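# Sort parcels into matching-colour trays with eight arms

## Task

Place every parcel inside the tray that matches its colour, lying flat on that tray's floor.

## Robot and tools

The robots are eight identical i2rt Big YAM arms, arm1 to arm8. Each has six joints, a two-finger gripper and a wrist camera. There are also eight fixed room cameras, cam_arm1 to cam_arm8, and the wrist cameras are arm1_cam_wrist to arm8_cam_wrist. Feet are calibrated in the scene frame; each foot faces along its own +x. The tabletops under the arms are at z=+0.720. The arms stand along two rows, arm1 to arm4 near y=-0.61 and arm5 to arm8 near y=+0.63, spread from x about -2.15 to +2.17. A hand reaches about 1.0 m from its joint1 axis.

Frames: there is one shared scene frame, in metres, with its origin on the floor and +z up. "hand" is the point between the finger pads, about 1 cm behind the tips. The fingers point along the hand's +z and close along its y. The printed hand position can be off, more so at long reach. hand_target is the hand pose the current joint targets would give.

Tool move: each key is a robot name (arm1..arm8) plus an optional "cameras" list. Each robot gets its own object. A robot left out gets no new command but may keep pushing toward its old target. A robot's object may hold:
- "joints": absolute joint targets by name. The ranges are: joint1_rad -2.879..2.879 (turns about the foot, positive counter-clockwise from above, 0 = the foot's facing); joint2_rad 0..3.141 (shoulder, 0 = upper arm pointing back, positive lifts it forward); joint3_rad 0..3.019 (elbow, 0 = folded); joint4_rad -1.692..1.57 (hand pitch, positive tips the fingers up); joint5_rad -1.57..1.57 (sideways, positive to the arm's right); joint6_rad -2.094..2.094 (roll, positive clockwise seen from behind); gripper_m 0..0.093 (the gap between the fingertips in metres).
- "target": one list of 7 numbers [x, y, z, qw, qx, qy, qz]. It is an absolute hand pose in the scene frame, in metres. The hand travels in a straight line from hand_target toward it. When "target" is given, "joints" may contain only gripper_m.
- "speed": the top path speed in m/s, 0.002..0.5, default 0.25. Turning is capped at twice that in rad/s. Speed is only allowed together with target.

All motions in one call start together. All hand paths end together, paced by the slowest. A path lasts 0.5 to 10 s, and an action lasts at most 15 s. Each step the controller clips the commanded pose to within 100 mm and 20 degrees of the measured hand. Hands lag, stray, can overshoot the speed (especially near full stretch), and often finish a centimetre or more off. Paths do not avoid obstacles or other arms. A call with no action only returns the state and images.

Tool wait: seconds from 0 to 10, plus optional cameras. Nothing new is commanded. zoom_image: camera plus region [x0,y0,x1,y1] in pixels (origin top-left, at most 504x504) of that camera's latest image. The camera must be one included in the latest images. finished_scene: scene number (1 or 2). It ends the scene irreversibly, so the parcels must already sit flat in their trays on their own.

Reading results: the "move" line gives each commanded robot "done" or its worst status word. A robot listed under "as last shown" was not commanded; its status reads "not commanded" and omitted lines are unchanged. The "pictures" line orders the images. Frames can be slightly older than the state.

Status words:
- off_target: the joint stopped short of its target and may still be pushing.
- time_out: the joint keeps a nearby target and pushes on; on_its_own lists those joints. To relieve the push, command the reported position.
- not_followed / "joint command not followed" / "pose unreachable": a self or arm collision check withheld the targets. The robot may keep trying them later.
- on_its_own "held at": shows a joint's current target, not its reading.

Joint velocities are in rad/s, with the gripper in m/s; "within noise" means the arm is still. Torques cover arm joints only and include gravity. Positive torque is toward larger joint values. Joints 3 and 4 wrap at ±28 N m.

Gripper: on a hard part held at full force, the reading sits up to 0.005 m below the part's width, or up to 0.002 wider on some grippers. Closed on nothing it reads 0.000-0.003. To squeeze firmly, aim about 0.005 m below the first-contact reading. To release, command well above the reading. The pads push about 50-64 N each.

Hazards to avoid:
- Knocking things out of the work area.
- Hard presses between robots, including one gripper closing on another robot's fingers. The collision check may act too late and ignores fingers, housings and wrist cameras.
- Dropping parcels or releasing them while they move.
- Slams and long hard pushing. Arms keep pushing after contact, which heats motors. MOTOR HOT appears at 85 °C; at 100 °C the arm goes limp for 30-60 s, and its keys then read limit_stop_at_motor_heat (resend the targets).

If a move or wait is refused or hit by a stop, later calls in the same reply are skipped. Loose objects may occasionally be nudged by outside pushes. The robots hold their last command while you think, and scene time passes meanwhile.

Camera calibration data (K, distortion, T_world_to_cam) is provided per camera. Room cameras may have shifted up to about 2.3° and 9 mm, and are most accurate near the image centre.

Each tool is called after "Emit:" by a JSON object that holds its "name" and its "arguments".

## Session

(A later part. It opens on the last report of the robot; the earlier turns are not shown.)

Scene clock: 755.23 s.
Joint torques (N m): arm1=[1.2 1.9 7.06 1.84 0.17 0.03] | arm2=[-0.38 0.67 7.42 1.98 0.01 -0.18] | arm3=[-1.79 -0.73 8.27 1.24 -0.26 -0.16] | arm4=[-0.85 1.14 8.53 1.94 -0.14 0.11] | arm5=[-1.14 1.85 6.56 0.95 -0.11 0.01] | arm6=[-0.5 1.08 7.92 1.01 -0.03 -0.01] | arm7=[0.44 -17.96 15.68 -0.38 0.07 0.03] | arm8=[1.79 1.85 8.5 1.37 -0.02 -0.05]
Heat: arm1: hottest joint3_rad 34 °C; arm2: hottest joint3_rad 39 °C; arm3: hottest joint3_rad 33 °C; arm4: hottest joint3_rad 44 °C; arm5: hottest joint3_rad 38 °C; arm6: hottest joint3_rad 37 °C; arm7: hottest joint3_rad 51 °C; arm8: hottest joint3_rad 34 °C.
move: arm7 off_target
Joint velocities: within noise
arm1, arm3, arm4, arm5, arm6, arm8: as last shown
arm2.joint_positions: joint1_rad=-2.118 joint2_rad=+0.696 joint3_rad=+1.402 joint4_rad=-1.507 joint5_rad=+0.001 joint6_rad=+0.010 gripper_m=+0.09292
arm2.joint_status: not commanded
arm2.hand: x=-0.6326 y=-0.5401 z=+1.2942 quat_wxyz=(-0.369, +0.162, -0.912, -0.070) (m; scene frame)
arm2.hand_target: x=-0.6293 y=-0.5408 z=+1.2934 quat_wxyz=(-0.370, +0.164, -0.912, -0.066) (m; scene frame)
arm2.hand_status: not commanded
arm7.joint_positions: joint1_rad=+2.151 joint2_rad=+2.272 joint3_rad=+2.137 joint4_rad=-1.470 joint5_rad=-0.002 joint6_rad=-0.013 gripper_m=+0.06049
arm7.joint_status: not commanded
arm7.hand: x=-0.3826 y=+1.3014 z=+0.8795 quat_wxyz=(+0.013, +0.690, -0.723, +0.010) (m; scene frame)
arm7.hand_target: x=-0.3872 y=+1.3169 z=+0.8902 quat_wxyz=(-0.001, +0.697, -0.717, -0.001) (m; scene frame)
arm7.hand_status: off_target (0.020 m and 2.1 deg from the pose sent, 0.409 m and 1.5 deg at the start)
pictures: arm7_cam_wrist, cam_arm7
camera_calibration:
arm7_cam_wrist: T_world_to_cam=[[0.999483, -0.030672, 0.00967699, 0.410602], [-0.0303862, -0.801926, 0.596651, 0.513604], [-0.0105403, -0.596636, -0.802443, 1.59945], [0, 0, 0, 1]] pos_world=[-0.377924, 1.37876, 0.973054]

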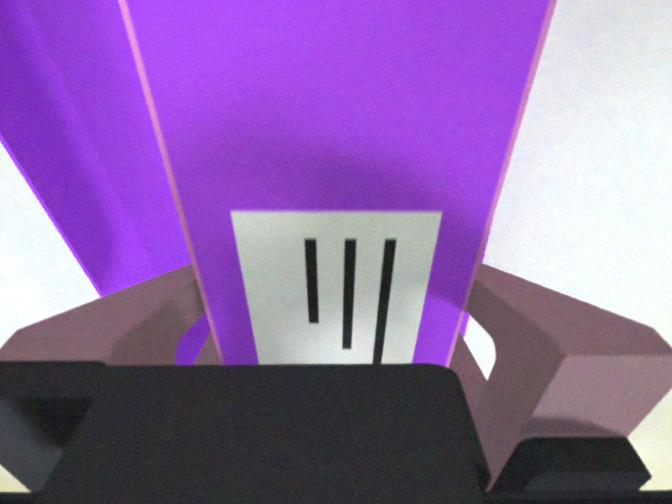

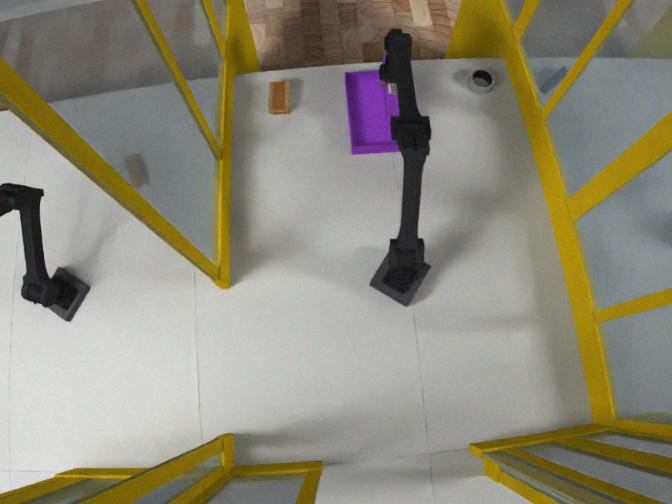

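Emit:
{"name": "move", "arguments": {"arm7": {"target": [-0.419, 1.335, 0.89, 0, -0.697, 0.717, 0], "speed": 0.2}, "cameras": ["arm7_cam_wrist", "cam_arm7"]}}

Emit:
{"name": "zoom_image", "arguments": {"camera": "cam_arm7", "region": [310, 10, 450, 170]}}

Scene clock: 791.33 s.
Joint torques (N m): arm1=[1.38 2.02 6.99 1.81 0.15 0.03] | arm2=[-0.44 0.67 7.42 1.96 0.01 -0.18] | arm3=[-1.96 -0.62 8.35 1.24 -0.27 -0.16] | arm4=[-0.79 1.14 8.51 1.94 -0.14 0.11] | arm5=[-0.56 2.02 6.61 1.07 -0.06 -0.02] | arm6=[-0.44 1.08 7.94 1.01 -0.02 -0.01] | arm7=[-0.62 -18.67 15.82 -0.42 0.02 0.2] | arm8=[1.85 1.32 8.55 1.36 -0.01 -0.05]
Heat: arm1: hottest joint3_rad 33 °C; arm2: hottest joint3_rad 38 °C; arm3: hottest joint3_rad 32 °C; arm4: hottest joint3_rad 44 °C; arm5: hottest joint3_rad 38 °C; arm6: hottest joint3_rad 37 °C; arm7: hottest joint3_rad 60 °C; arm8: hottest joint3_rad 34 °C.
move: arm7 off_target
Joint velocities: within noise
arm1, arm2, arm3, arm4, arm5, arm6, arm8: as last shown
arm7.joint_positions: joint1_rad=+2.207 joint2_rad=+2.336 joint3_rad=+2.251 joint4_rad=-1.522 joint5_rad=-0.002 joint6_rad=+0.013 gripper_m=+0.06049
arm7.joint_status: not commanded
arm7.hand: x=-0.4210 y=+1.3196 z=+0.8793 quat_wxyz=(+0.013, +0.701, -0.713, +0.011) (m; scene frame)
arm7.hand_target: x=-0.4191 y=+1.3339 z=+0.8900 quat_wxyz=(-0.001, +0.697, -0.717, -0.001) (m; scene frame)
arm7.hand_status: off_target (0.019 m and 2.0 deg from the pose sent, 0.051 m and 2.1 deg at the start)
pictures: arm7_cam_wrist, cam_arm7
camera_calibration:
arm7_cam_wrist: T_world_to_cam=[[0.99994, -0.000441615, 0.0109842, 0.408675], [-0.0069152, -0.802005, 0.597277, 0.536581], [0.00854561, -0.597317, -0.80196, 1.61833], [0, 0, 0, 1]] pos_world=[-0.41877, 1.39717, 0.972856]

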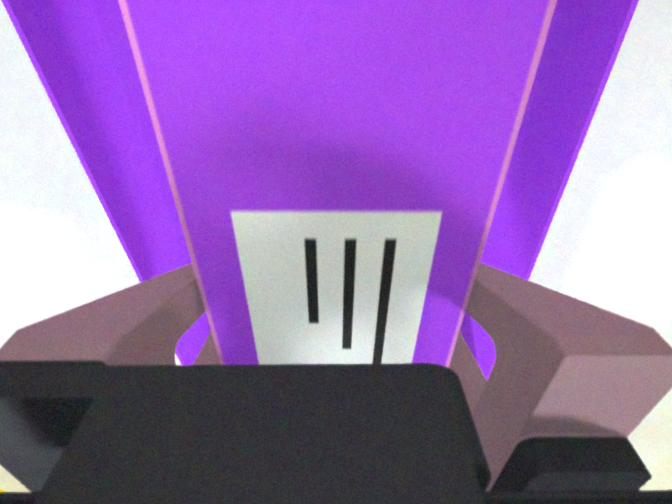

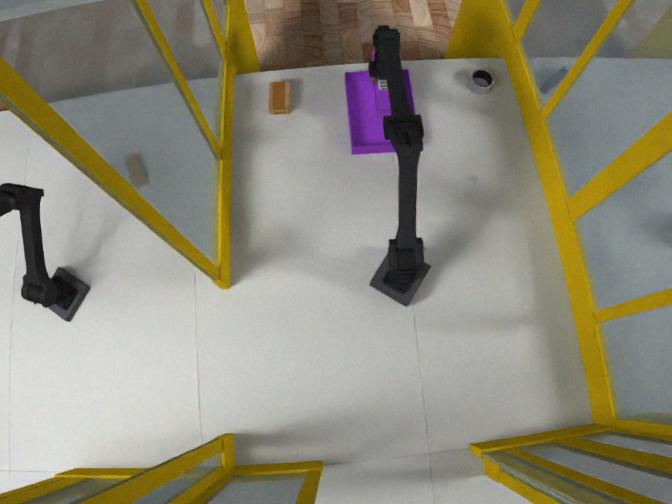

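Scaled by 3.150.

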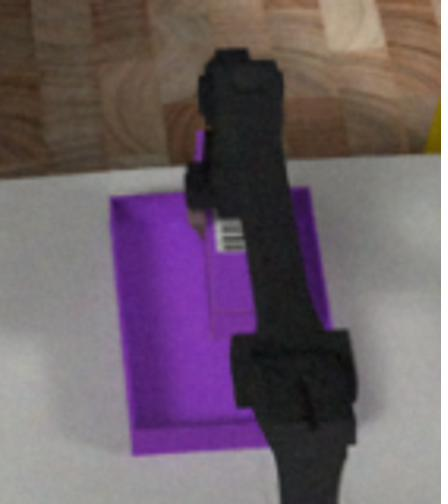

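Emit:
{"name": "move", "arguments": {"arm7": {"target": [-0.418, 1.325, 0.79, 0, -0.697, 0.717, 0], "speed": 0.15}, "cameras": ["cam_arm7"]}}

Emit:
{"name": "zoom_image", "arguments": {"camera": "cam_arm7", "region": [310, 10, 450, 170]}}

Scene clock: 798.07 s.
Joint torques (N m): arm1=[1.44 2.02 7.12 1.87 0.19 0.02] | arm2=[-0.44 0.67 7.42 1.96 0.01 -0.18] | arm3=[-1.85 -0.56 8.32 1.22 -0.26 -0.15] | arm4=[-0.79 1.14 8.53 1.94 -0.14 0.1] | arm5=[-0.26 2.55 6.54 1.13 -0.04 0] | arm6=[-0.5 1.08 7.9 1.01 -0.02 -0.01] | arm7=[-0.56 -18.49 8.66 0.4 0.05 0.2] | arm8=[1.73 1.73 8.5 1.4 0 -0.05]
Heat: arm1: hottest joint3_rad 33 °C; arm2: hottest joint3_rad 38 °C; arm3: hottest joint3_rad 32 °C; arm4: hottest joint3_rad 44 °C; arm5: hottest joint3_rad 38 °C; arm6: hottest joint3_rad 37 °C; arm7: hottest joint3_rad 58 °C; arm8: hottest joint3_rad 34 °C.
move: arm7 off_target
Joint velocities: within noise
arm1, arm2, arm3, arm4, arm5, arm6, arm8: as last shown
arm7.joint_positions: joint1_rad=+2.207 joint2_rad=+2.357 joint3_rad=+2.116 joint4_rad=-1.300 joint5_rad=-0.002 joint6_rad=+0.013 gripper_m=+0.06049
arm7.joint_status: not commanded
arm7.hand: x=-0.4210 y=+1.3308 z=+0.8141 quat_wxyz=(-0.010, +0.701, -0.713, -0.012) (m; scene frame)
arm7.hand_target: x=-0.4181 y=+1.3244 z=+0.7904 quat_wxyz=(+0.000, +0.697, -0.717, +0.000) (m; scene frame)
arm7.hand_status: off_target (0.025 m and 2.0 deg from the pose sent, 0.090 m and 2.0 deg at the start)
pictures: cam_arm7

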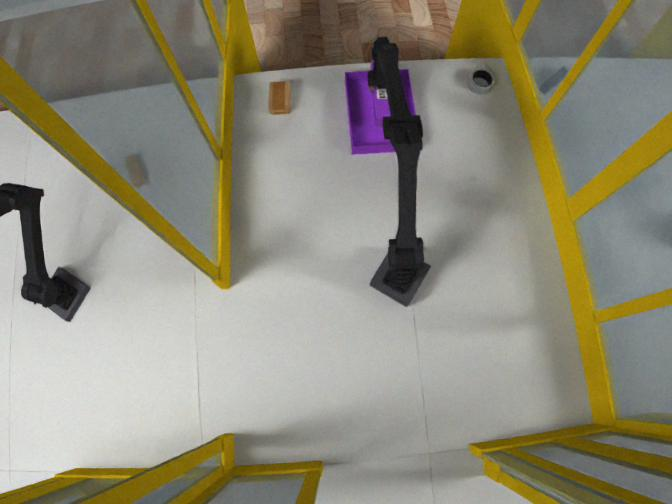

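Scaled by 3.150.

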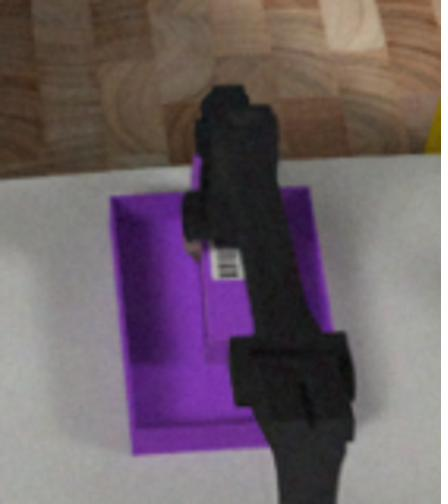

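Emit:
{"name": "move", "arguments": {"arm7": {"target": [-0.418, 1.313, 0.768, 0, -0.697, 0.717, 0], "speed": 0.1}, "cameras": ["cam_arm7", "arm7_cam_wrist"]}}

Emit:
{"name": "zoom_image", "arguments": {"camera": "cam_arm7", "region": [310, 10, 450, 170]}}

Scene clock: 805.00 s.
Joint torques (N m): arm1=[1.44 1.61 7.12 1.77 0.18 0.03] | arm2=[-0.38 0.67 7.42 1.96 0.01 -0.18] | arm3=[-1.79 -0.62 8.31 1.22 -0.25 -0.15] | arm4=[-0.79 1.14 8.53 1.94 -0.14 0.11] | arm5=[-0.5 1.67 6.46 0.96 -0.08 -0.04] | arm6=[-0.5 1.08 7.92 1.02 -0.03 -0.01] | arm7=[-0.56 -17.73 6.75 0.27 0.06 0.21] | arm8=[1.96 1.38 8.44 1.31 0.01 -0.06]
Heat: arm1: hottest joint3_rad 33 °C; arm2: hottest joint3_rad 38 °C; arm3: hottest joint3_rad 32 °C; arm4: hottest joint3_rad 44 °C; arm5: hottest joint3_rad 38 °C; arm6: hottest joint3_rad 37 °C; arm7: hottest joint3_rad 56 °C; arm8: hottest joint3_rad 34 °C.
move: arm7 off_target
Joint velocities: within noise
arm1.joint_positions: joint1_rad=-1.553 joint2_rad=+0.697 joint3_rad=+1.409 joint4_rad=-1.509 joint5_rad=+0.004 joint6_rad=-0.048 gripper_m=+0.09290
arm1.joint_status: not commanded
arm1.hand: x=-2.2473 y=-0.8174 z=+1.2673 quat_wxyz=(-0.203, -0.761, -0.525, +0.323) (m; scene frame)
arm1.hand_target: x=-2.2492 y=-0.8203 z=+1.2639 quat_wxyz=(-0.201, -0.762, -0.524, +0.322) (m; scene frame)
arm1.hand_status: not commanded
arm2: as last shown
arm3.joint_positions: joint1_rad=-0.584 joint2_rad=+0.699 joint3_rad=+1.398 joint4_rad=-1.502 joint5_rad=-0.004 joint6_rad=-0.701 gripper_m=+0.09299
arm3.joint_status: not commanded
arm3.hand: x=+0.3446 y=-0.3926 z=+1.2475 quat_wxyz=(-0.306, +0.899, -0.224, -0.218) (m; scene frame)
arm3.hand_target: x=+0.3474 y=-0.3909 z=+1.2484 quat_wxyz=(-0.310, +0.899, -0.224, -0.215) (m; scene frame)
arm3.hand_status: not commanded
arm4.joint_positions: joint1_rad=-1.875 joint2_rad=+0.701 joint3_rad=+1.407 joint4_rad=-1.509 joint5_rad=-0.013 joint6_rad=+0.016 gripper_m=+0.09291
arm4.joint_status: not commanded
arm4.hand: x=+1.8385 y=-0.7949 z=+1.2516 quat_wxyz=(-0.337, -0.414, -0.829, +0.165) (m; scene frame)
arm4.hand_target: x=+1.8382 y=-0.7975 z=+1.2498 quat_wxyz=(-0.338, -0.420, -0.826, +0.165) (m; scene frame)
arm4.hand_status: not commanded
arm5.joint_positions: joint1_rad=+1.558 joint2_rad=+0.699 joint3_rad=+1.396 joint4_rad=-1.490 joint5_rad=+0.000 joint6_rad=-0.003 gripper_m=+0.09288
arm5.joint_status: not commanded
arm5.hand: x=+2.0972 y=+0.4093 z=+1.2848 quat_wxyz=(+0.227, +0.738, +0.560, -0.300) (m; scene frame)
arm5.hand_target: x=+2.0979 y=+0.4107 z=+1.2848 quat_wxyz=(+0.226, +0.740, +0.560, -0.297) (m; scene frame)
arm5.hand_status: not commanded
arm6.joint_positions: joint1_rad=-1.150 joint2_rad=+0.703 joint3_rad=+1.397 joint4_rad=-1.493 joint5_rad=+0.001 joint6_rad=+0.001 gripper_m=+0.09289
arm6.joint_status: not commanded
arm6.hand: x=+0.8026 y=+0.3910 z=+1.3123 quat_wxyz=(-0.238, -0.717, -0.587, +0.291) (m; scene frame)
arm6.hand_target: x=+0.8037 y=+0.3933 z=+1.3133 quat_wxyz=(-0.240, -0.719, -0.585, +0.289) (m; scene frame)
arm6.hand_status: not commanded
arm7.joint_positions: joint1_rad=+2.207 joint2_rad=+2.334 joint3_rad=+2.047 joint4_rad=-1.220 joint5_rad=-0.002 joint6_rad=+0.013 gripper_m=+0.06049
arm7.joint_status: not commanded
arm7.hand: x=-0.4210 y=+1.3297 z=+0.8050 quat_wxyz=(-0.023, +0.701, -0.712, -0.025) (m; scene frame)
arm7.hand_target: x=-0.4182 y=+1.3122 z=+0.7691 quat_wxyz=(+0.000, +0.697, -0.717, +0.000) (m; scene frame)
arm7.hand_status: off_target (0.041 m and 3.9 deg from the pose sent, 0.049 m and 2.0 deg at the start)
arm8.joint_positions: joint1_rad=+0.302 joint2_rad=+0.698 joint3_rad=+1.404 joint4_rad=-1.508 joint5_rad=-0.002 joint6_rad=+0.007 gripper_m=+0.09293
arm8.joint_status: not commanded
arm8.hand: x=-1.7321 y=+0.4296 z=+1.2548 quat_wxyz=(-0.224, -0.749, -0.546, +0.301) (m; scene frame)
arm8.hand_target: x=-1.7329 y=+0.4272 z=+1.2537 quat_wxyz=(-0.224, -0.748, -0.547, +0.302) (m; scene frame)
arm8.hand_status: not commanded
pictures: arm7_cam_wrist, cam_arm7
camera_calibration:
arm7_cam_wrist: T_world_to_cam=[[0.999935, -0.0016357, 0.0112977, 0.410893], [-0.00721001, -0.85779, 0.513949, 0.730123], [0.00885041, -0.513997, -0.857746, 1.49902], [0, 0, 0, 1]] pos_world=[-0.418869, 1.39746, 0.905892]

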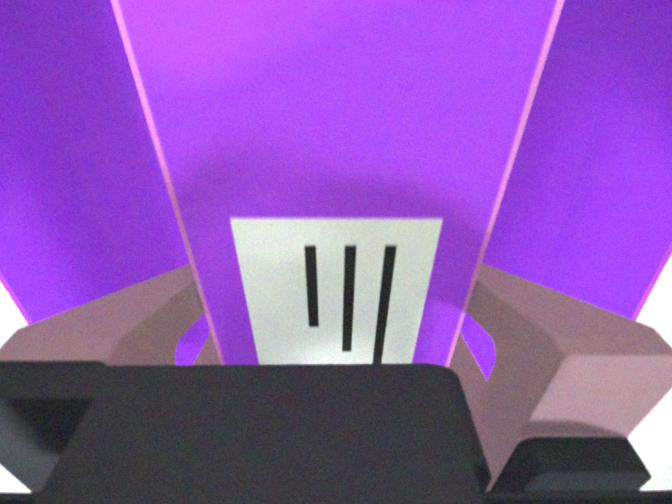

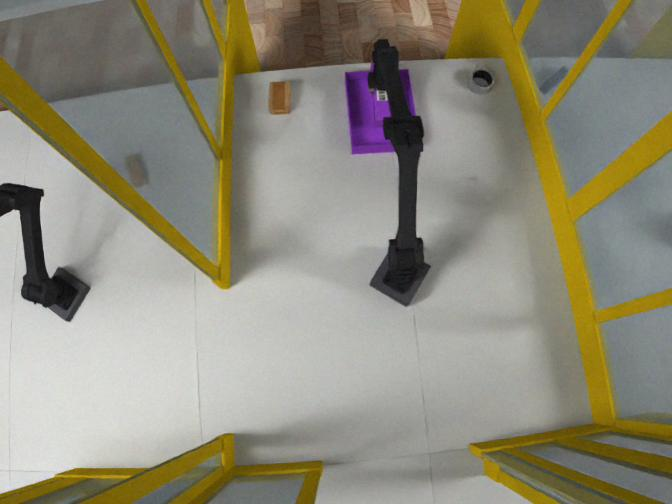

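Scaled by 3.150.

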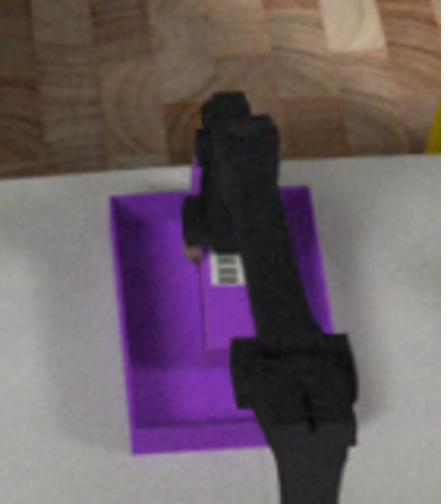

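Emit:
{"name": "move", "arguments": {"arm7": {"target": [-0.418, 1.32, 0.87, 0, -0.697, 0.717, 0], "speed": 0.15}, "cameras": []}}

Emit:
{"name": "move", "arguments": {"arm7": {"target": [-0.418, 1.31, 0.835, 0, -0.697, 0.717, 0], "speed": 0.1}, "cameras": ["cam_arm7", "arm7_cam_wrist"]}}

Emit:
{"name": "zoom_image", "arguments": {"camera": "cam_arm7", "region": [310, 10, 450, 170]}}

Scene clock: 823.80 s.
Joint torques (N m): arm1=[0.91 1.9 7.15 1.91 0.15 0.02] | arm2=[-0.44 0.67 7.43 1.96 0.01 -0.18] | arm3=[-1.85 -0.62 8.34 1.25 -0.26 -0.16] | arm4=[-0.79 1.14 8.53 1.92 -0.14 0.11] | arm5=[-0.32 1.67 6.48 0.98 -0.03 0] | arm6=[-0.44 1.08 7.92 0.99 -0.03 0] | arm7=[-0.67 -20.72 15.35 -0.39 0.04 0.19] | arm8=[2.02 1.32 8.44 1.37 -0.02 -0.04]
Heat: arm1: hottest joint3_rad 33 °C; arm2: hottest joint3_rad 38 °C; arm3: hottest joint3_rad 32 °C; arm4: hottest joint3_rad 44 °C; arm5: hottest joint3_rad 38 °C; arm6: hottest joint3_rad 37 °C; arm7: hottest joint3_rad 53 °C; arm8: hottest joint3_rad 34 °C.
move: arm7 off_target
Joint velocities: within noise
arm1, arm2, arm3, arm4, arm5, arm6, arm8: as last shown
arm7.joint_positions: joint1_rad=+2.207 joint2_rad=+2.318 joint3_rad=+2.102 joint4_rad=-1.426 joint5_rad=-0.002 joint6_rad=+0.013 gripper_m=+0.06049
arm7.joint_status: not commanded
arm7.hand: x=-0.4211 y=+1.2993 z=+0.8359 quat_wxyz=(+0.025, +0.701, -0.712, +0.023) (m; scene frame)
arm7.hand_target: x=-0.4181 y=+1.3179 z=+0.8704 quat_wxyz=(+0.000, +0.697, -0.717, +0.000) (m; scene frame)
arm7.hand_status: off_target (0.040 m and 4.0 deg from the pose sent, 0.066 m and 3.9 deg at the start)
pictures: none
No camera images: "cameras" was empty.

Scene clock: 824.87 s.
Joint torques (N m): arm1=[1.55 1.96 7.15 1.81 0.18 0.01] | arm2=[-0.44 0.67 7.43 1.98 0.01 -0.18] | arm3=[-1.9 -0.56 8.32 1.24 -0.25 -0.16] | arm4=[-0.85 1.14 8.53 1.94 -0.14 0.1] | arm5=[-0.91 1.85 6.53 1.07 -0.06 -0.03] | arm6=[-0.44 1.08 7.94 1.01 -0.03 0] | arm7=[-0.56 -20.84 8.79 0.5 0.04 0.2] | arm8=[1.73 1.67 8.58 1.35 -0.01 -0.04]
Heat: arm1: hottest joint3_rad 33 °C; arm2: hottest joint3_rad 38 °C; arm3: hottest joint3_rad 32 °C; arm4: hottest joint3_rad 44 °C; arm5: hottest joint3_rad 38 °C; arm6: hottest joint3_rad 37 °C; arm7: hottest joint3_rad 52 °C; arm8: hottest joint3_rad 34 °C.
move: arm7 done
Joint velocities: within noise
arm1, arm2, arm3, arm4, arm5, arm6, arm8: as last shown
arm7.joint_positions: joint1_rad=+2.207 joint2_rad=+2.317 joint3_rad=+2.077 joint4_rad=-1.352 joint5_rad=-0.002 joint6_rad=+0.013 gripper_m=+0.06049
arm7.joint_status: not commanded
arm7.hand: x=-0.4211 y=+1.3092 z=+0.8270 quat_wxyz=(+0.007, +0.701, -0.713, +0.006) (m; scene frame)
arm7.hand_target: x=-0.4181 y=+1.3101 z=+0.8350 quat_wxyz=(+0.000, +0.697, -0.717, +0.000) (m; scene frame)
arm7.hand_status: done (0.009 m and 1.3 deg from the pose sent, 0.011 m and 4.0 deg at the start)
pictures: arm7_cam_wrist, cam_arm7
camera_calibration:
arm7_cam_wrist: T_world_to_cam=[[0.999939, -0.000680694, 0.0110373, 0.409615], [-0.00701564, -0.810569, 0.585601, 0.580315], [0.00854788, -0.585643, -0.810524, 1.56193], [0, 0, 0, 1]] pos_world=[-0.41887, 1.3854, 0.921631]

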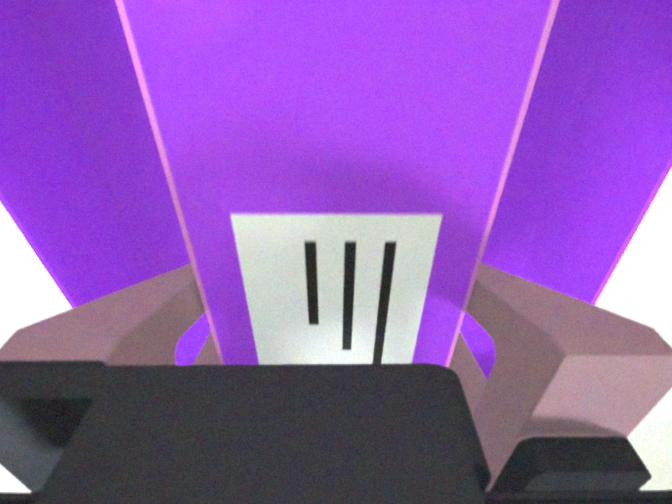

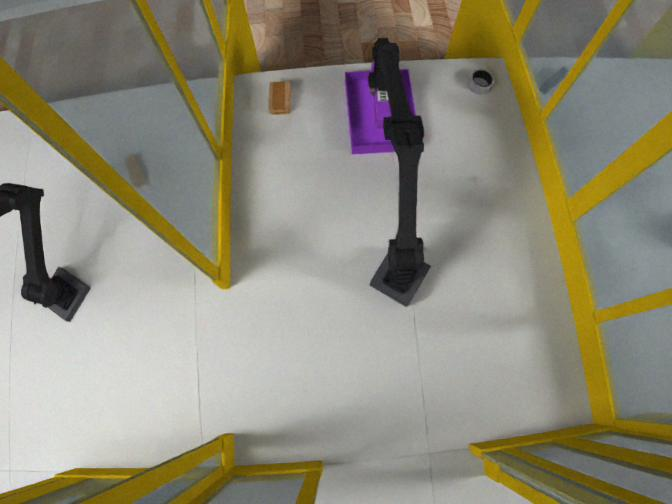

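Scaled by 3.150.

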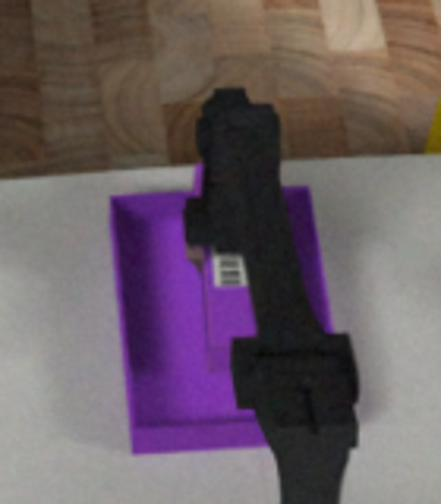

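Emit:
{"name": "move", "arguments": {"arm7": {"target": [-0.418, 1.306, 0.785, 0, -0.697, 0.717, 0], "speed": 0.08}, "cameras": ["cam_arm7", "arm7_cam_wrist"]}}

Emit:
{"name": "zoom_image", "arguments": {"camera": "cam_arm7", "region": [310, 10, 450, 170]}}

Scene clock: 834.63 s.
Joint torques (N m): arm1=[1.08 2.26 7.08 1.76 0.17 0.04] | arm2=[-0.44 0.67 7.42 1.96 0.01 -0.18] | arm3=[-1.96 -0.73 8.34 1.22 -0.26 -0.16] | arm4=[-0.79 1.14 8.53 1.94 -0.14 0.11] | arm5=[-0.56 1.61 6.53 1.13 -0.06 -0.04] | arm6=[-0.38 1.08 7.92 1.02 -0.02 -0.01] | arm7=[-0.5 -18.61 8.61 0.51 0.05 0.19] | arm8=[2.14 1.49 8.49 1.35 -0.03 -0.06]
Heat: arm1: hottest joint3_rad 33 °C; arm2: hottest joint3_rad 38 °C; arm3: hottest joint3_rad 32 °C; arm4: hottest joint3_rad 44 °C; arm5: hottest joint3_rad 38 °C; arm6: hottest joint3_rad 37 °C; arm7: hottest joint3_rad 51 °C; arm8: hottest joint3_rad 34 °C.
move: arm7 off_target
Joint velocities: within noise
arm1, arm2, arm3, arm4, arm5, arm6, arm8: as last shown
arm7.joint_positions: joint1_rad=+2.207 joint2_rad=+2.317 joint3_rad=+2.000 joint4_rad=-1.243 joint5_rad=-0.002 joint6_rad=+0.013 gripper_m=+0.06049
arm7.joint_status: not commanded
arm7.hand: x=-0.4211 y=+1.3091 z=+0.7987 quat_wxyz=(-0.004, +0.701, -0.713, -0.006) (m; scene frame)
arm7.hand_target: x=-0.4181 y=+1.3058 z=+0.7852 quat_wxyz=(+0.000, +0.697, -0.717, +0.000) (m; scene frame)
arm7.hand_status: off_target (0.014 m and 1.0 deg from the pose sent, 0.042 m and 1.3 deg at the start)
pictures: arm7_cam_wrist, cam_arm7
camera_calibration:
arm7_cam_wrist: T_world_to_cam=[[0.999937, -0.00105925, 0.011148, 0.410322], [-0.00711331, -0.828951, 0.559277, 0.641912], [0.0086487, -0.559321, -0.828906, 1.51918], [0, 0, 0, 1]] pos_world=[-0.418869, 1.38226, 0.895678]

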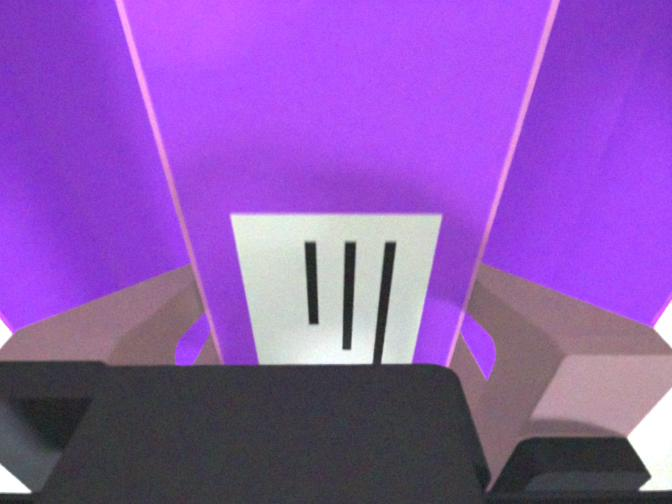

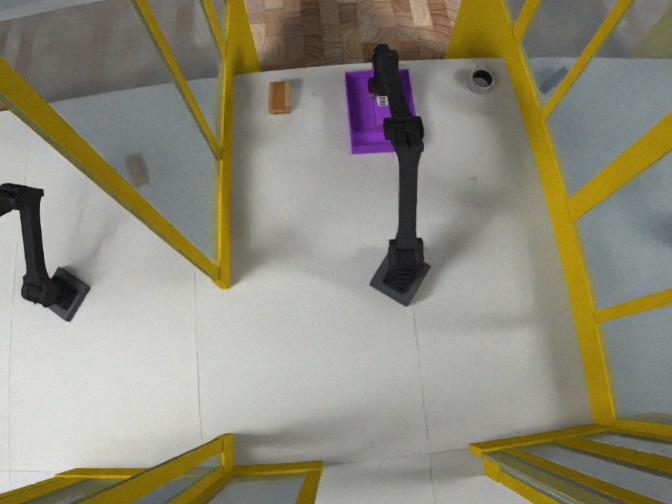

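Scaled by 3.150.

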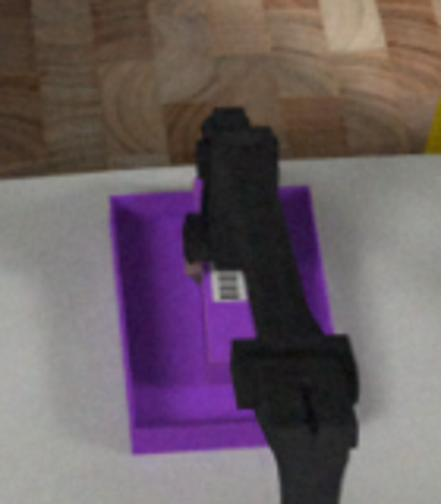

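Emit:
{"name": "move", "arguments": {"arm7": {"target": [-0.418, 1.3, 0.755, 0, -0.697, 0.717, 0], "speed": 0.06}, "cameras": ["cam_arm7", "arm7_cam_wrist"]}}

Emit:
{"name": "zoom_image", "arguments": {"camera": "cam_arm7", "region": [310, 10, 450, 170]}}

Scene clock: 841.23 s.
Joint torques (N m): arm1=[1.55 1.79 7.06 1.85 0.17 0.04] | arm2=[-0.38 0.67 7.42 1.96 0.01 -0.18] | arm3=[-1.85 -0.73 8.34 1.24 -0.25 -0.15] | arm4=[-0.79 1.14 8.53 1.94 -0.14 0.1] | arm5=[-0.62 1.61 6.39 0.9 -0.1 -0.04] | arm6=[-0.5 1.08 7.92 1.01 -0.02 -0.01] | arm7=[-0.5 -18.2 8.49 0.51 0.05 0.2] | arm8=[1.96 1.55 8.51 1.29 0.01 -0.04]
Heat: arm1: hottest joint3_rad 33 °C; arm2: hottest joint3_rad 38 °C; arm3: hottest joint3_rad 32 °C; arm4: hottest joint3_rad 44 °C; arm5: hottest joint3_rad 38 °C; arm6: hottest joint3_rad 37 °C; arm7: hottest joint3_rad 50 °C; arm8: hottest joint3_rad 34 °C.
move: arm7 off_target
Joint velocities: within noise
arm1, arm2, arm3, arm4, arm5, arm6, arm8: as last shown
arm7.joint_positions: joint1_rad=+2.207 joint2_rad=+2.330 joint3_rad=+1.945 joint4_rad=-1.173 joint5_rad=-0.002 joint6_rad=+0.013 gripper_m=+0.06049
arm7.joint_status: not commanded
arm7.hand: x=-0.4211 y=+1.3037 z=+0.7703 quat_wxyz=(-0.005, +0.701, -0.713, -0.006) (m; scene frame)
arm7.hand_target: x=-0.4181 y=+1.2997 z=+0.7552 quat_wxyz=(+0.000, +0.697, -0.717, +0.000) (m; scene frame)
arm7.hand_status: off_target (0.016 m and 1.1 deg from the pose sent, 0.045 m and 1.0 deg at the start)
pictures: arm7_cam_wrist, cam_arm7
camera_calibration:
arm7_cam_wrist: T_world_to_cam=[[0.999937, -0.00108055, 0.0111469, 0.410761], [-0.00711431, -0.829989, 0.557734, 0.655813], [0.00864917, -0.557779, -0.829945, 1.49145], [0, 0, 0, 1]] pos_world=[-0.418969, 1.37666, 0.867475]

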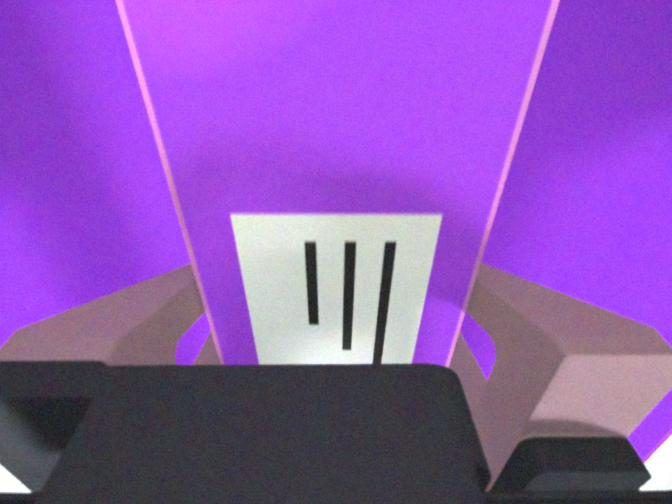

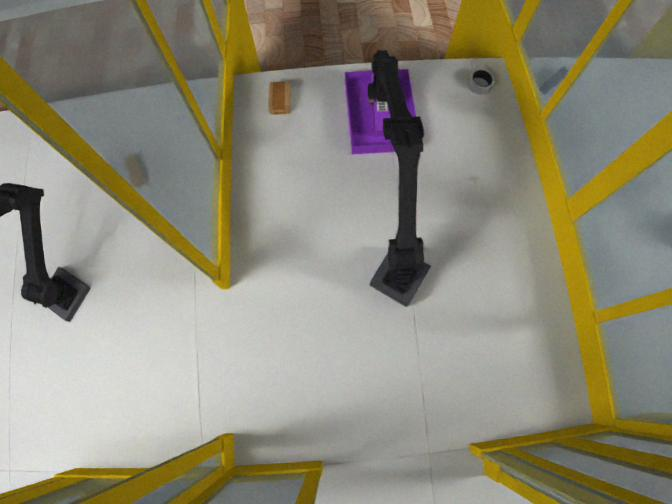

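Scaled by 3.150.

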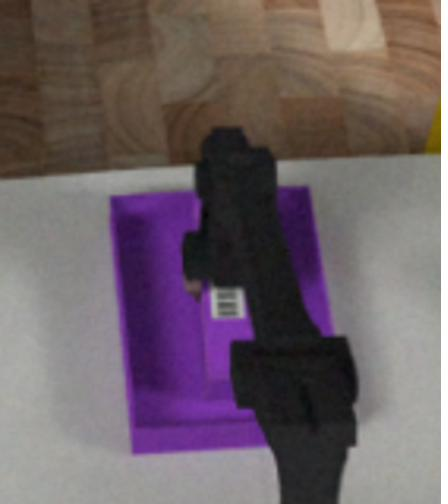

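Inside. Lower to contact; arm ends ~1.5 cm above its target.

Emit:
{"name": "move", "arguments": {"arm7": {"target": [-0.418, 1.3, 0.741, 0, -0.697, 0.717, 0], "speed": 0.04}, "cameras": []}}

Emit:
{"name": "move", "arguments": {"arm7": {"target": [-0.418, 1.3, 0.735, 0, -0.697, 0.717, 0], "speed": 0.04}, "cameras": ["cam_arm7"]}}

Emit:
{"name": "zoom_image", "arguments": {"camera": "cam_arm7", "region": [310, 10, 450, 170]}}

Scene clock: 847.70 s.
Joint torques (N m): arm1=[1.26 2.14 7.06 1.77 0.16 0] | arm2=[-0.44 0.67 7.43 1.98 0 -0.18] | arm3=[-1.85 -0.62 8.31 1.26 -0.26 -0.15] | arm4=[-0.79 1.14 8.51 1.94 -0.14 0.1] | arm5=[-0.26 1.79 6.46 1.07 -0.05 -0.03] | arm6=[-0.44 1.14 7.91 0.99 -0.03 -0.01] | arm7=[-0.62 -18.14 8.39 0.58 0.05 0.19] | arm8=[2.02 1.61 8.47 1.35 -0.01 -0.04]
Heat: arm1: hottest joint3_rad 33 °C; arm2: hottest joint3_rad 38 °C; arm3: hottest joint3_rad 32 °C; arm4: hottest joint3_rad 44 °C; arm5: hottest joint3_rad 38 °C; arm6: hottest joint3_rad 37 °C; arm7: hottest joint3_rad 49 °C; arm8: hottest joint3_rad 34 °C.
move: arm7 off_target
Joint velocities: within noise
arm1, arm3, arm4, arm5, arm6, arm8: as last shown
arm2.joint_positions: joint1_rad=-2.118 joint2_rad=+0.696 joint3_rad=+1.402 joint4_rad=-1.507 joint5_rad=+0.001 joint6_rad=+0.010 gripper_m=+0.09292
arm2.joint_status: not commanded
arm2.hand: x=-0.6326 y=-0.5401 z=+1.2942 quat_wxyz=(-0.369, +0.162, -0.912, -0.070) (m; scene frame)
arm2.hand_target: x=-0.6293 y=-0.5408 z=+1.2934 quat_wxyz=(-0.370, +0.164, -0.912, -0.066) (m; scene frame)
arm2.hand_status: not commanded
arm7.joint_positions: joint1_rad=+2.207 joint2_rad=+2.344 joint3_rad=+1.938 joint4_rad=-1.150 joint5_rad=-0.002 joint6_rad=+0.013 gripper_m=+0.06049
arm7.joint_status: not commanded
arm7.hand: x=-0.4211 y=+1.3044 z=+0.7583 quat_wxyz=(-0.005, +0.701, -0.713, -0.007) (m; scene frame)
arm7.hand_target: x=-0.4181 y=+1.2997 z=+0.7412 quat_wxyz=(+0.000, +0.697, -0.717, +0.000) (m; scene frame)
arm7.hand_status: off_target (0.018 m and 1.2 deg from the pose sent, 0.030 m and 1.1 deg at the start)
pictures: none
No camera images: "cameras" was empty.

Scene clock: 848.67 s.
Joint torques (N m): arm1=[1.14 1.96 7.05 1.76 0.15 0.03] | arm2=[-0.44 0.67 7.42 1.98 0 -0.18] | arm3=[-1.79 -0.56 8.32 1.24 -0.25 -0.15] | arm4=[-0.85 1.14 8.53 1.94 -0.14 0.11] | arm5=[-0.26 1.73 6.67 1.07 -0.02 -0.03] | arm6=[-0.44 1.08 7.91 1.01 -0.03 -0.01] | arm7=[-0.5 -17.67 8.02 0.87 0.05 0.19] | arm8=[1.96 1.38 8.46 1.29 0 -0.05]
Heat: arm1: hottest joint3_rad 33 °C; arm2: hottest joint3_rad 38 °C; arm3: hottest joint3_rad 32 °C; arm4: hottest joint3_rad 44 °C; arm5: hottest joint3_rad 38 °C; arm6: hottest joint3_rad 37 °C; arm7: hottest joint3_rad 49 °C; arm8: hottest joint3_rad 34 °C.
move: arm7 off_target
Joint velocities: within noise
arm1, arm2, arm3, arm4, arm5, arm6, arm8: as last shown
arm7.joint_positions: joint1_rad=+2.207 joint2_rad=+2.344 joint3_rad=+1.938 joint4_rad=-1.147 joint5_rad=-0.002 joint6_rad=+0.013 gripper_m=+0.06049
arm7.joint_status: not commanded
arm7.hand: x=-0.4211 y=+1.3050 z=+0.7583 quat_wxyz=(-0.006, +0.701, -0.713, -0.008) (m; scene frame)
arm7.hand_target: x=-0.4181 y=+1.2993 z=+0.7354 quat_wxyz=(+0.000, +0.697, -0.717, +0.000) (m; scene frame)
arm7.hand_status: off_target (0.024 m and 1.3 deg from the pose sent, 0.024 m and 1.2 deg at the start)
pictures: cam_arm7

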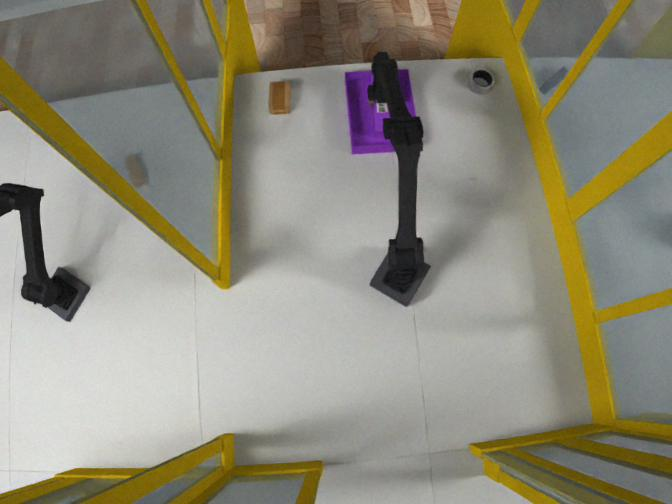

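Scaled by 3.150.

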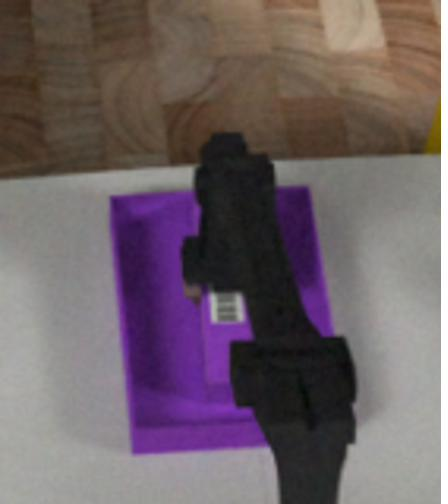

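Emit:
{"name": "move", "arguments": {"arm7": {"joints": {"gripper_m": 0.093}}, "cameras": []}}

Emit:
{"name": "move", "arguments": {"arm7": {"target": [-0.42, 1.3, 0.93, 0, -0.697, 0.717, 0], "speed": 0.25}, "cameras": ["arm7_cam_wrist"]}}

Emit:
{"name": "move", "arguments": {"arm7": {"joints": {"joint2_rad": 0.7, "joint3_rad": 1.4, "joint4_rad": -1.5}}, "cameras": ["cam_arm7", "cam_arm1", "cam_arm3", "cam_arm4"]}}

Emit:
{"name": "zoom_image", "arguments": {"camera": "cam_arm7", "region": [310, 10, 450, 170]}}

Scene clock: 856.97 s.
Joint torques (N m): arm1=[1.67 2.14 6.99 1.88 0.17 0.03] | arm2=[-0.44 0.67 7.42 1.98 0 -0.18] | arm3=[-1.9 -0.62 8.35 1.24 -0.25 -0.15] | arm4=[-0.79 1.14 8.53 1.94 -0.14 0.1] | arm5=[-0.91 1.38 6.5 0.98 -0.04 -0.03] | arm6=[-0.44 1.14 7.91 1.01 -0.03 0] | arm7=[-0.62 -17.85 8.06 0.57 0.05 0.18] | arm8=[2.02 1.61 8.49 1.33 0 -0.04]
Heat: arm1: hottest joint3_rad 33 °C; arm2: hottest joint3_rad 38 °C; arm3: hottest joint3_rad 32 °C; arm4: hottest joint3_rad 44 °C; arm5: hottest joint3_rad 38 °C; arm6: hottest joint3_rad 37 °C; arm7: hottest joint3_rad 48 °C; arm8: hottest joint3_rad 34 °C.
move: arm7 done
Joint velocities: within noise
arm1, arm2, arm3, arm4, arm5, arm6, arm8: as last shown
arm7.joint_positions: joint1_rad=+2.207 joint2_rad=+2.348 joint3_rad=+1.938 joint4_rad=-1.139 joint5_rad=-0.002 joint6_rad=+0.013 gripper_m=+0.09283
arm7.joint_status: all done
arm7.hand: x=-0.4211 y=+1.3065 z=+0.7558 quat_wxyz=(-0.008, +0.701, -0.713, -0.010) (m; scene frame)
arm7.hand_target: x=-0.4181 y=+1.2993 z=+0.7354 quat_wxyz=(+0.000, +0.697, -0.717, +0.000) (m; scene frame)
arm7.hand_status: not commanded
pictures: none
No camera images: "cameras" was empty.

Scene clock: 858.67 s.
Joint torques (N m): arm1=[1.55 2.02 7.12 1.8 0.15 0.01] | arm2=[-0.38 0.67 7.42 1.98 0.01 -0.18] | arm3=[-1.9 -0.73 8.31 1.22 -0.26 -0.16] | arm4=[-0.85 1.14 8.53 1.94 -0.14 0.1] | arm5=[-0.79 1.96 6.39 1.11 -0.08 0.01] | arm6=[-0.44 1.08 7.94 1.01 -0.03 -0.01] | arm7=[-0.38 -17.96 15.45 -0.38 0.04 0.21] | arm8=[1.73 1.55 8.5 1.35 0 -0.05]
Heat: arm1: hottest joint3_rad 33 °C; arm2: hottest joint3_rad 38 °C; arm3: hottest joint3_rad 32 °C; arm4: hottest joint3_rad 44 °C; arm5: hottest joint3_rad 38 °C; arm6: hottest joint3_rad 37 °C; arm7: hottest joint3_rad 48 °C; arm8: hottest joint3_rad 34 °C.
move: arm7 off_target
Joint velocities: within noise
arm1.joint_positions: joint1_rad=-1.553 joint2_rad=+0.697 joint3_rad=+1.409 joint4_rad=-1.509 joint5_rad=+0.004 joint6_rad=-0.048 gripper_m=+0.09290
arm1.joint_status: not commanded
arm1.hand: x=-2.2473 y=-0.8174 z=+1.2673 quat_wxyz=(-0.203, -0.761, -0.525, +0.323) (m; scene frame)
arm1.hand_target: x=-2.2492 y=-0.8203 z=+1.2639 quat_wxyz=(-0.201, -0.762, -0.524, +0.322) (m; scene frame)
arm1.hand_status: not commanded
arm2: as last shown
arm3.joint_positions: joint1_rad=-0.584 joint2_rad=+0.699 joint3_rad=+1.398 joint4_rad=-1.502 joint5_rad=-0.004 joint6_rad=-0.701 gripper_m=+0.09299
arm3.joint_status: not commanded
arm3.hand: x=+0.3446 y=-0.3926 z=+1.2475 quat_wxyz=(-0.306, +0.899, -0.224, -0.218) (m; scene frame)
arm3.hand_target: x=+0.3474 y=-0.3909 z=+1.2484 quat_wxyz=(-0.310, +0.899, -0.224, -0.215) (m; scene frame)
arm3.hand_status: not commanded
arm4.joint_positions: joint1_rad=-1.875 joint2_rad=+0.701 joint3_rad=+1.407 joint4_rad=-1.509 joint5_rad=-0.013 joint6_rad=+0.016 gripper_m=+0.09291
arm4.joint_status: not commanded
arm4.hand: x=+1.8385 y=-0.7949 z=+1.2516 quat_wxyz=(-0.337, -0.414, -0.829, +0.165) (m; scene frame)
arm4.hand_target: x=+1.8382 y=-0.7975 z=+1.2498 quat_wxyz=(-0.338, -0.420, -0.826, +0.165) (m; scene frame)
arm4.hand_status: not commanded
arm5.joint_positions: joint1_rad=+1.558 joint2_rad=+0.699 joint3_rad=+1.396 joint4_rad=-1.490 joint5_rad=+0.000 joint6_rad=-0.003 gripper_m=+0.09288
arm5.joint_status: not commanded
arm5.hand: x=+2.0972 y=+0.4093 z=+1.2848 quat_wxyz=(+0.227, +0.738, +0.560, -0.300) (m; scene frame)
arm5.hand_target: x=+2.0979 y=+0.4107 z=+1.2848 quat_wxyz=(+0.226, +0.740, +0.560, -0.297) (m; scene frame)
arm5.hand_status: not commanded
arm6.joint_positions: joint1_rad=-1.150 joint2_rad=+0.703 joint3_rad=+1.397 joint4_rad=-1.493 joint5_rad=+0.001 joint6_rad=+0.001 gripper_m=+0.09289
arm6.joint_status: not commanded
arm6.hand: x=+0.8026 y=+0.3910 z=+1.3123 quat_wxyz=(-0.238, -0.717, -0.587, +0.291) (m; scene frame)
arm6.hand_target: x=+0.8037 y=+0.3933 z=+1.3133 quat_wxyz=(-0.240, -0.719, -0.585, +0.289) (m; scene frame)
arm6.hand_status: not commanded
arm7.joint_positions: joint1_rad=+2.207 joint2_rad=+2.198 joint3_rad=+2.105 joint4_rad=-1.515 joint5_rad=-0.002 joint6_rad=+0.015 gripper_m=+0.09292
arm7.joint_status: not commanded
arm7.hand: x=-0.4211 y=+1.2848 z=+0.9174 quat_wxyz=(+0.013, +0.701, -0.713, +0.011) (m; scene frame)
arm7.hand_target: x=-0.4201 y=+1.2990 z=+0.9301 quat_wxyz=(+0.000, +0.697, -0.717, -0.001) (m; scene frame)
arm7.hand_status: off_target (0.020 m and 2.0 deg from the pose sent, 0.174 m and 1.6 deg at the start)
arm8.joint_positions: joint1_rad=+0.302 joint2_rad=+0.698 joint3_rad=+1.404 joint4_rad=-1.508 joint5_rad=-0.002 joint6_rad=+0.007 gripper_m=+0.09293
arm8.joint_status: not commanded
arm8.hand: x=-1.7321 y=+0.4296 z=+1.2548 quat_wxyz=(-0.224, -0.749, -0.546, +0.301) (m; scene frame)
arm8.hand_target: x=-1.7329 y=+0.4272 z=+1.2537 quat_wxyz=(-0.224, -0.748, -0.547, +0.302) (m; scene frame)
arm8.hand_status: not commanded
pictures: arm7_cam_wrist
camera_calibration:
arm7_cam_wrist: T_world_to_cam=[[0.999936, -0.0023727, 0.0110871, 0.410771], [-0.00853101, -0.801551, 0.597866, 0.48416], [0.00746834, -0.597922, -0.801519, 1.628], [0, 0, 0, 1]] pos_world=[-0.418773, 1.36247, 1.01086]

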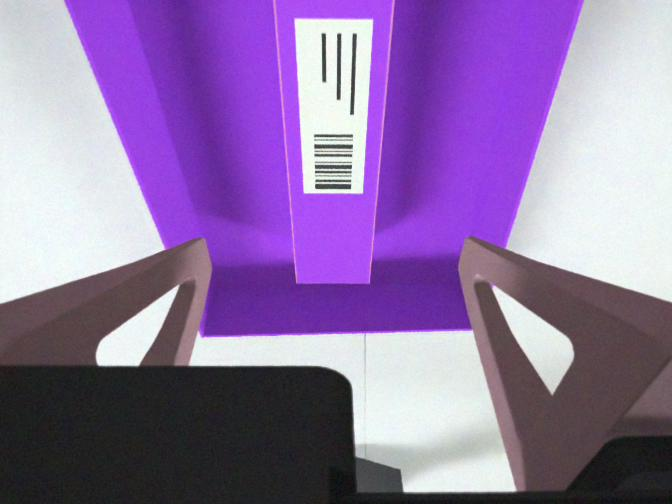

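Scene clock: 860.67 s.
Joint torques (N m): arm1=[1.03 1.96 7.06 1.89 0.17 0.02] | arm2=[-0.44 0.73 7.42 1.98 0.01 -0.18] | arm3=[-1.85 -0.62 8.32 1.24 -0.25 -0.16] | arm4=[-0.79 1.14 8.53 1.94 -0.14 0.11] | arm5=[-0.91 1.96 6.52 1.18 -0.07 -0.01] | arm6=[-0.38 1.08 7.91 1.01 -0.03 0] | arm7=[-0.44 -0.09 8.05 1.37 0.05 0.2] | arm8=[2.02 1.49 8.49 1.35 0 -0.05]
Heat: arm1: hottest joint3_rad 33 °C; arm2: hottest joint3_rad 38 °C; arm3: hottest joint3_rad 32 °C; arm4: hottest joint3_rad 44 °C; arm5: hottest joint3_rad 38 °C; arm6: hottest joint3_rad 37 °C; arm7: hottest joint3_rad 48 °C; arm8: hottest joint3_rad 34 °C.
move: arm7 done
Joint velocities: within noise
arm1, arm2, arm3, arm4, arm5, arm6, arm8: as last shown
arm7.joint_positions: joint1_rad=+2.207 joint2_rad=+0.697 joint3_rad=+1.412 joint4_rad=-1.505 joint5_rad=-0.002 joint6_rad=+0.015 gripper_m=+0.09292
arm7.joint_status: all done
arm7.hand: x=-0.4225 y=+0.8501 z=+1.3010 quat_wxyz=(-0.267, +0.648, -0.659, -0.272) (m; scene frame)
arm7.hand_target: x=-0.4219 y=+0.8529 z=+1.2959 quat_wxyz=(-0.264, +0.645, -0.664, -0.269) (m; scene frame)
arm7.hand_status: not commanded
pictures: cam_arm1, cam_arm3, cam_arm4, cam_arm7

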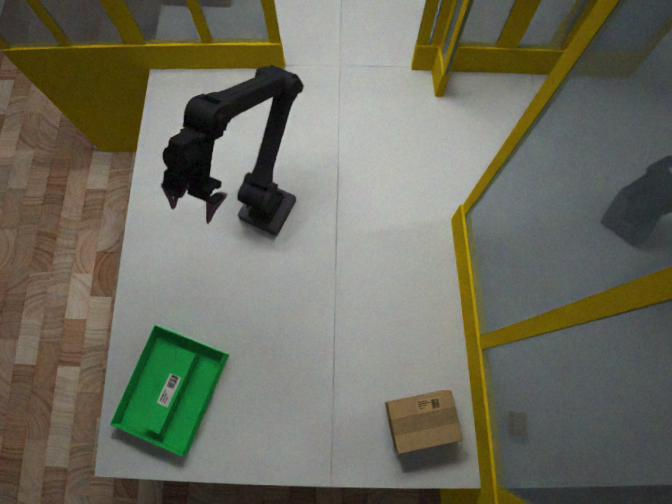

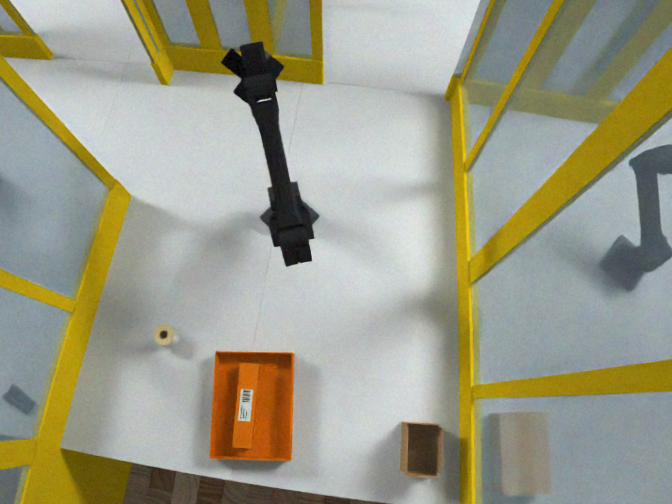

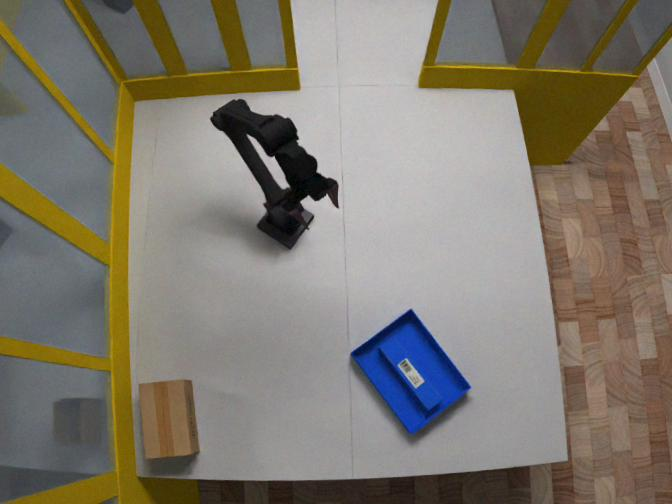

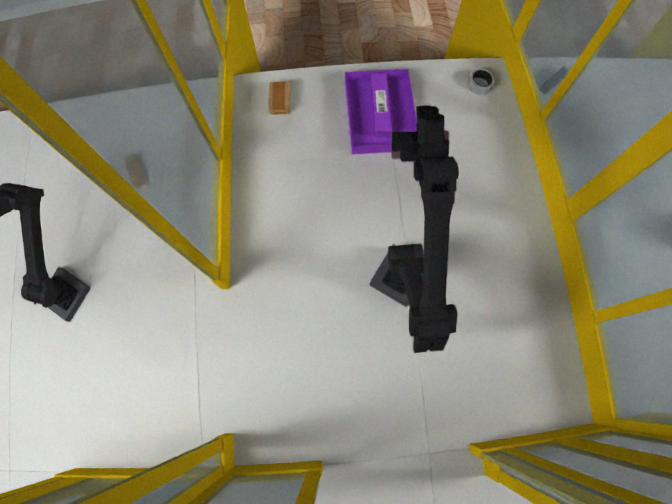

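Scaled by 3.150.

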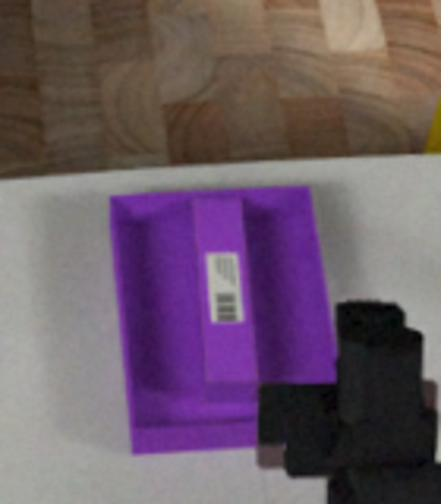

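Emit:
{"name": "finished_scene", "arguments": {"scene": 2}}

The scene is finished: the task was done.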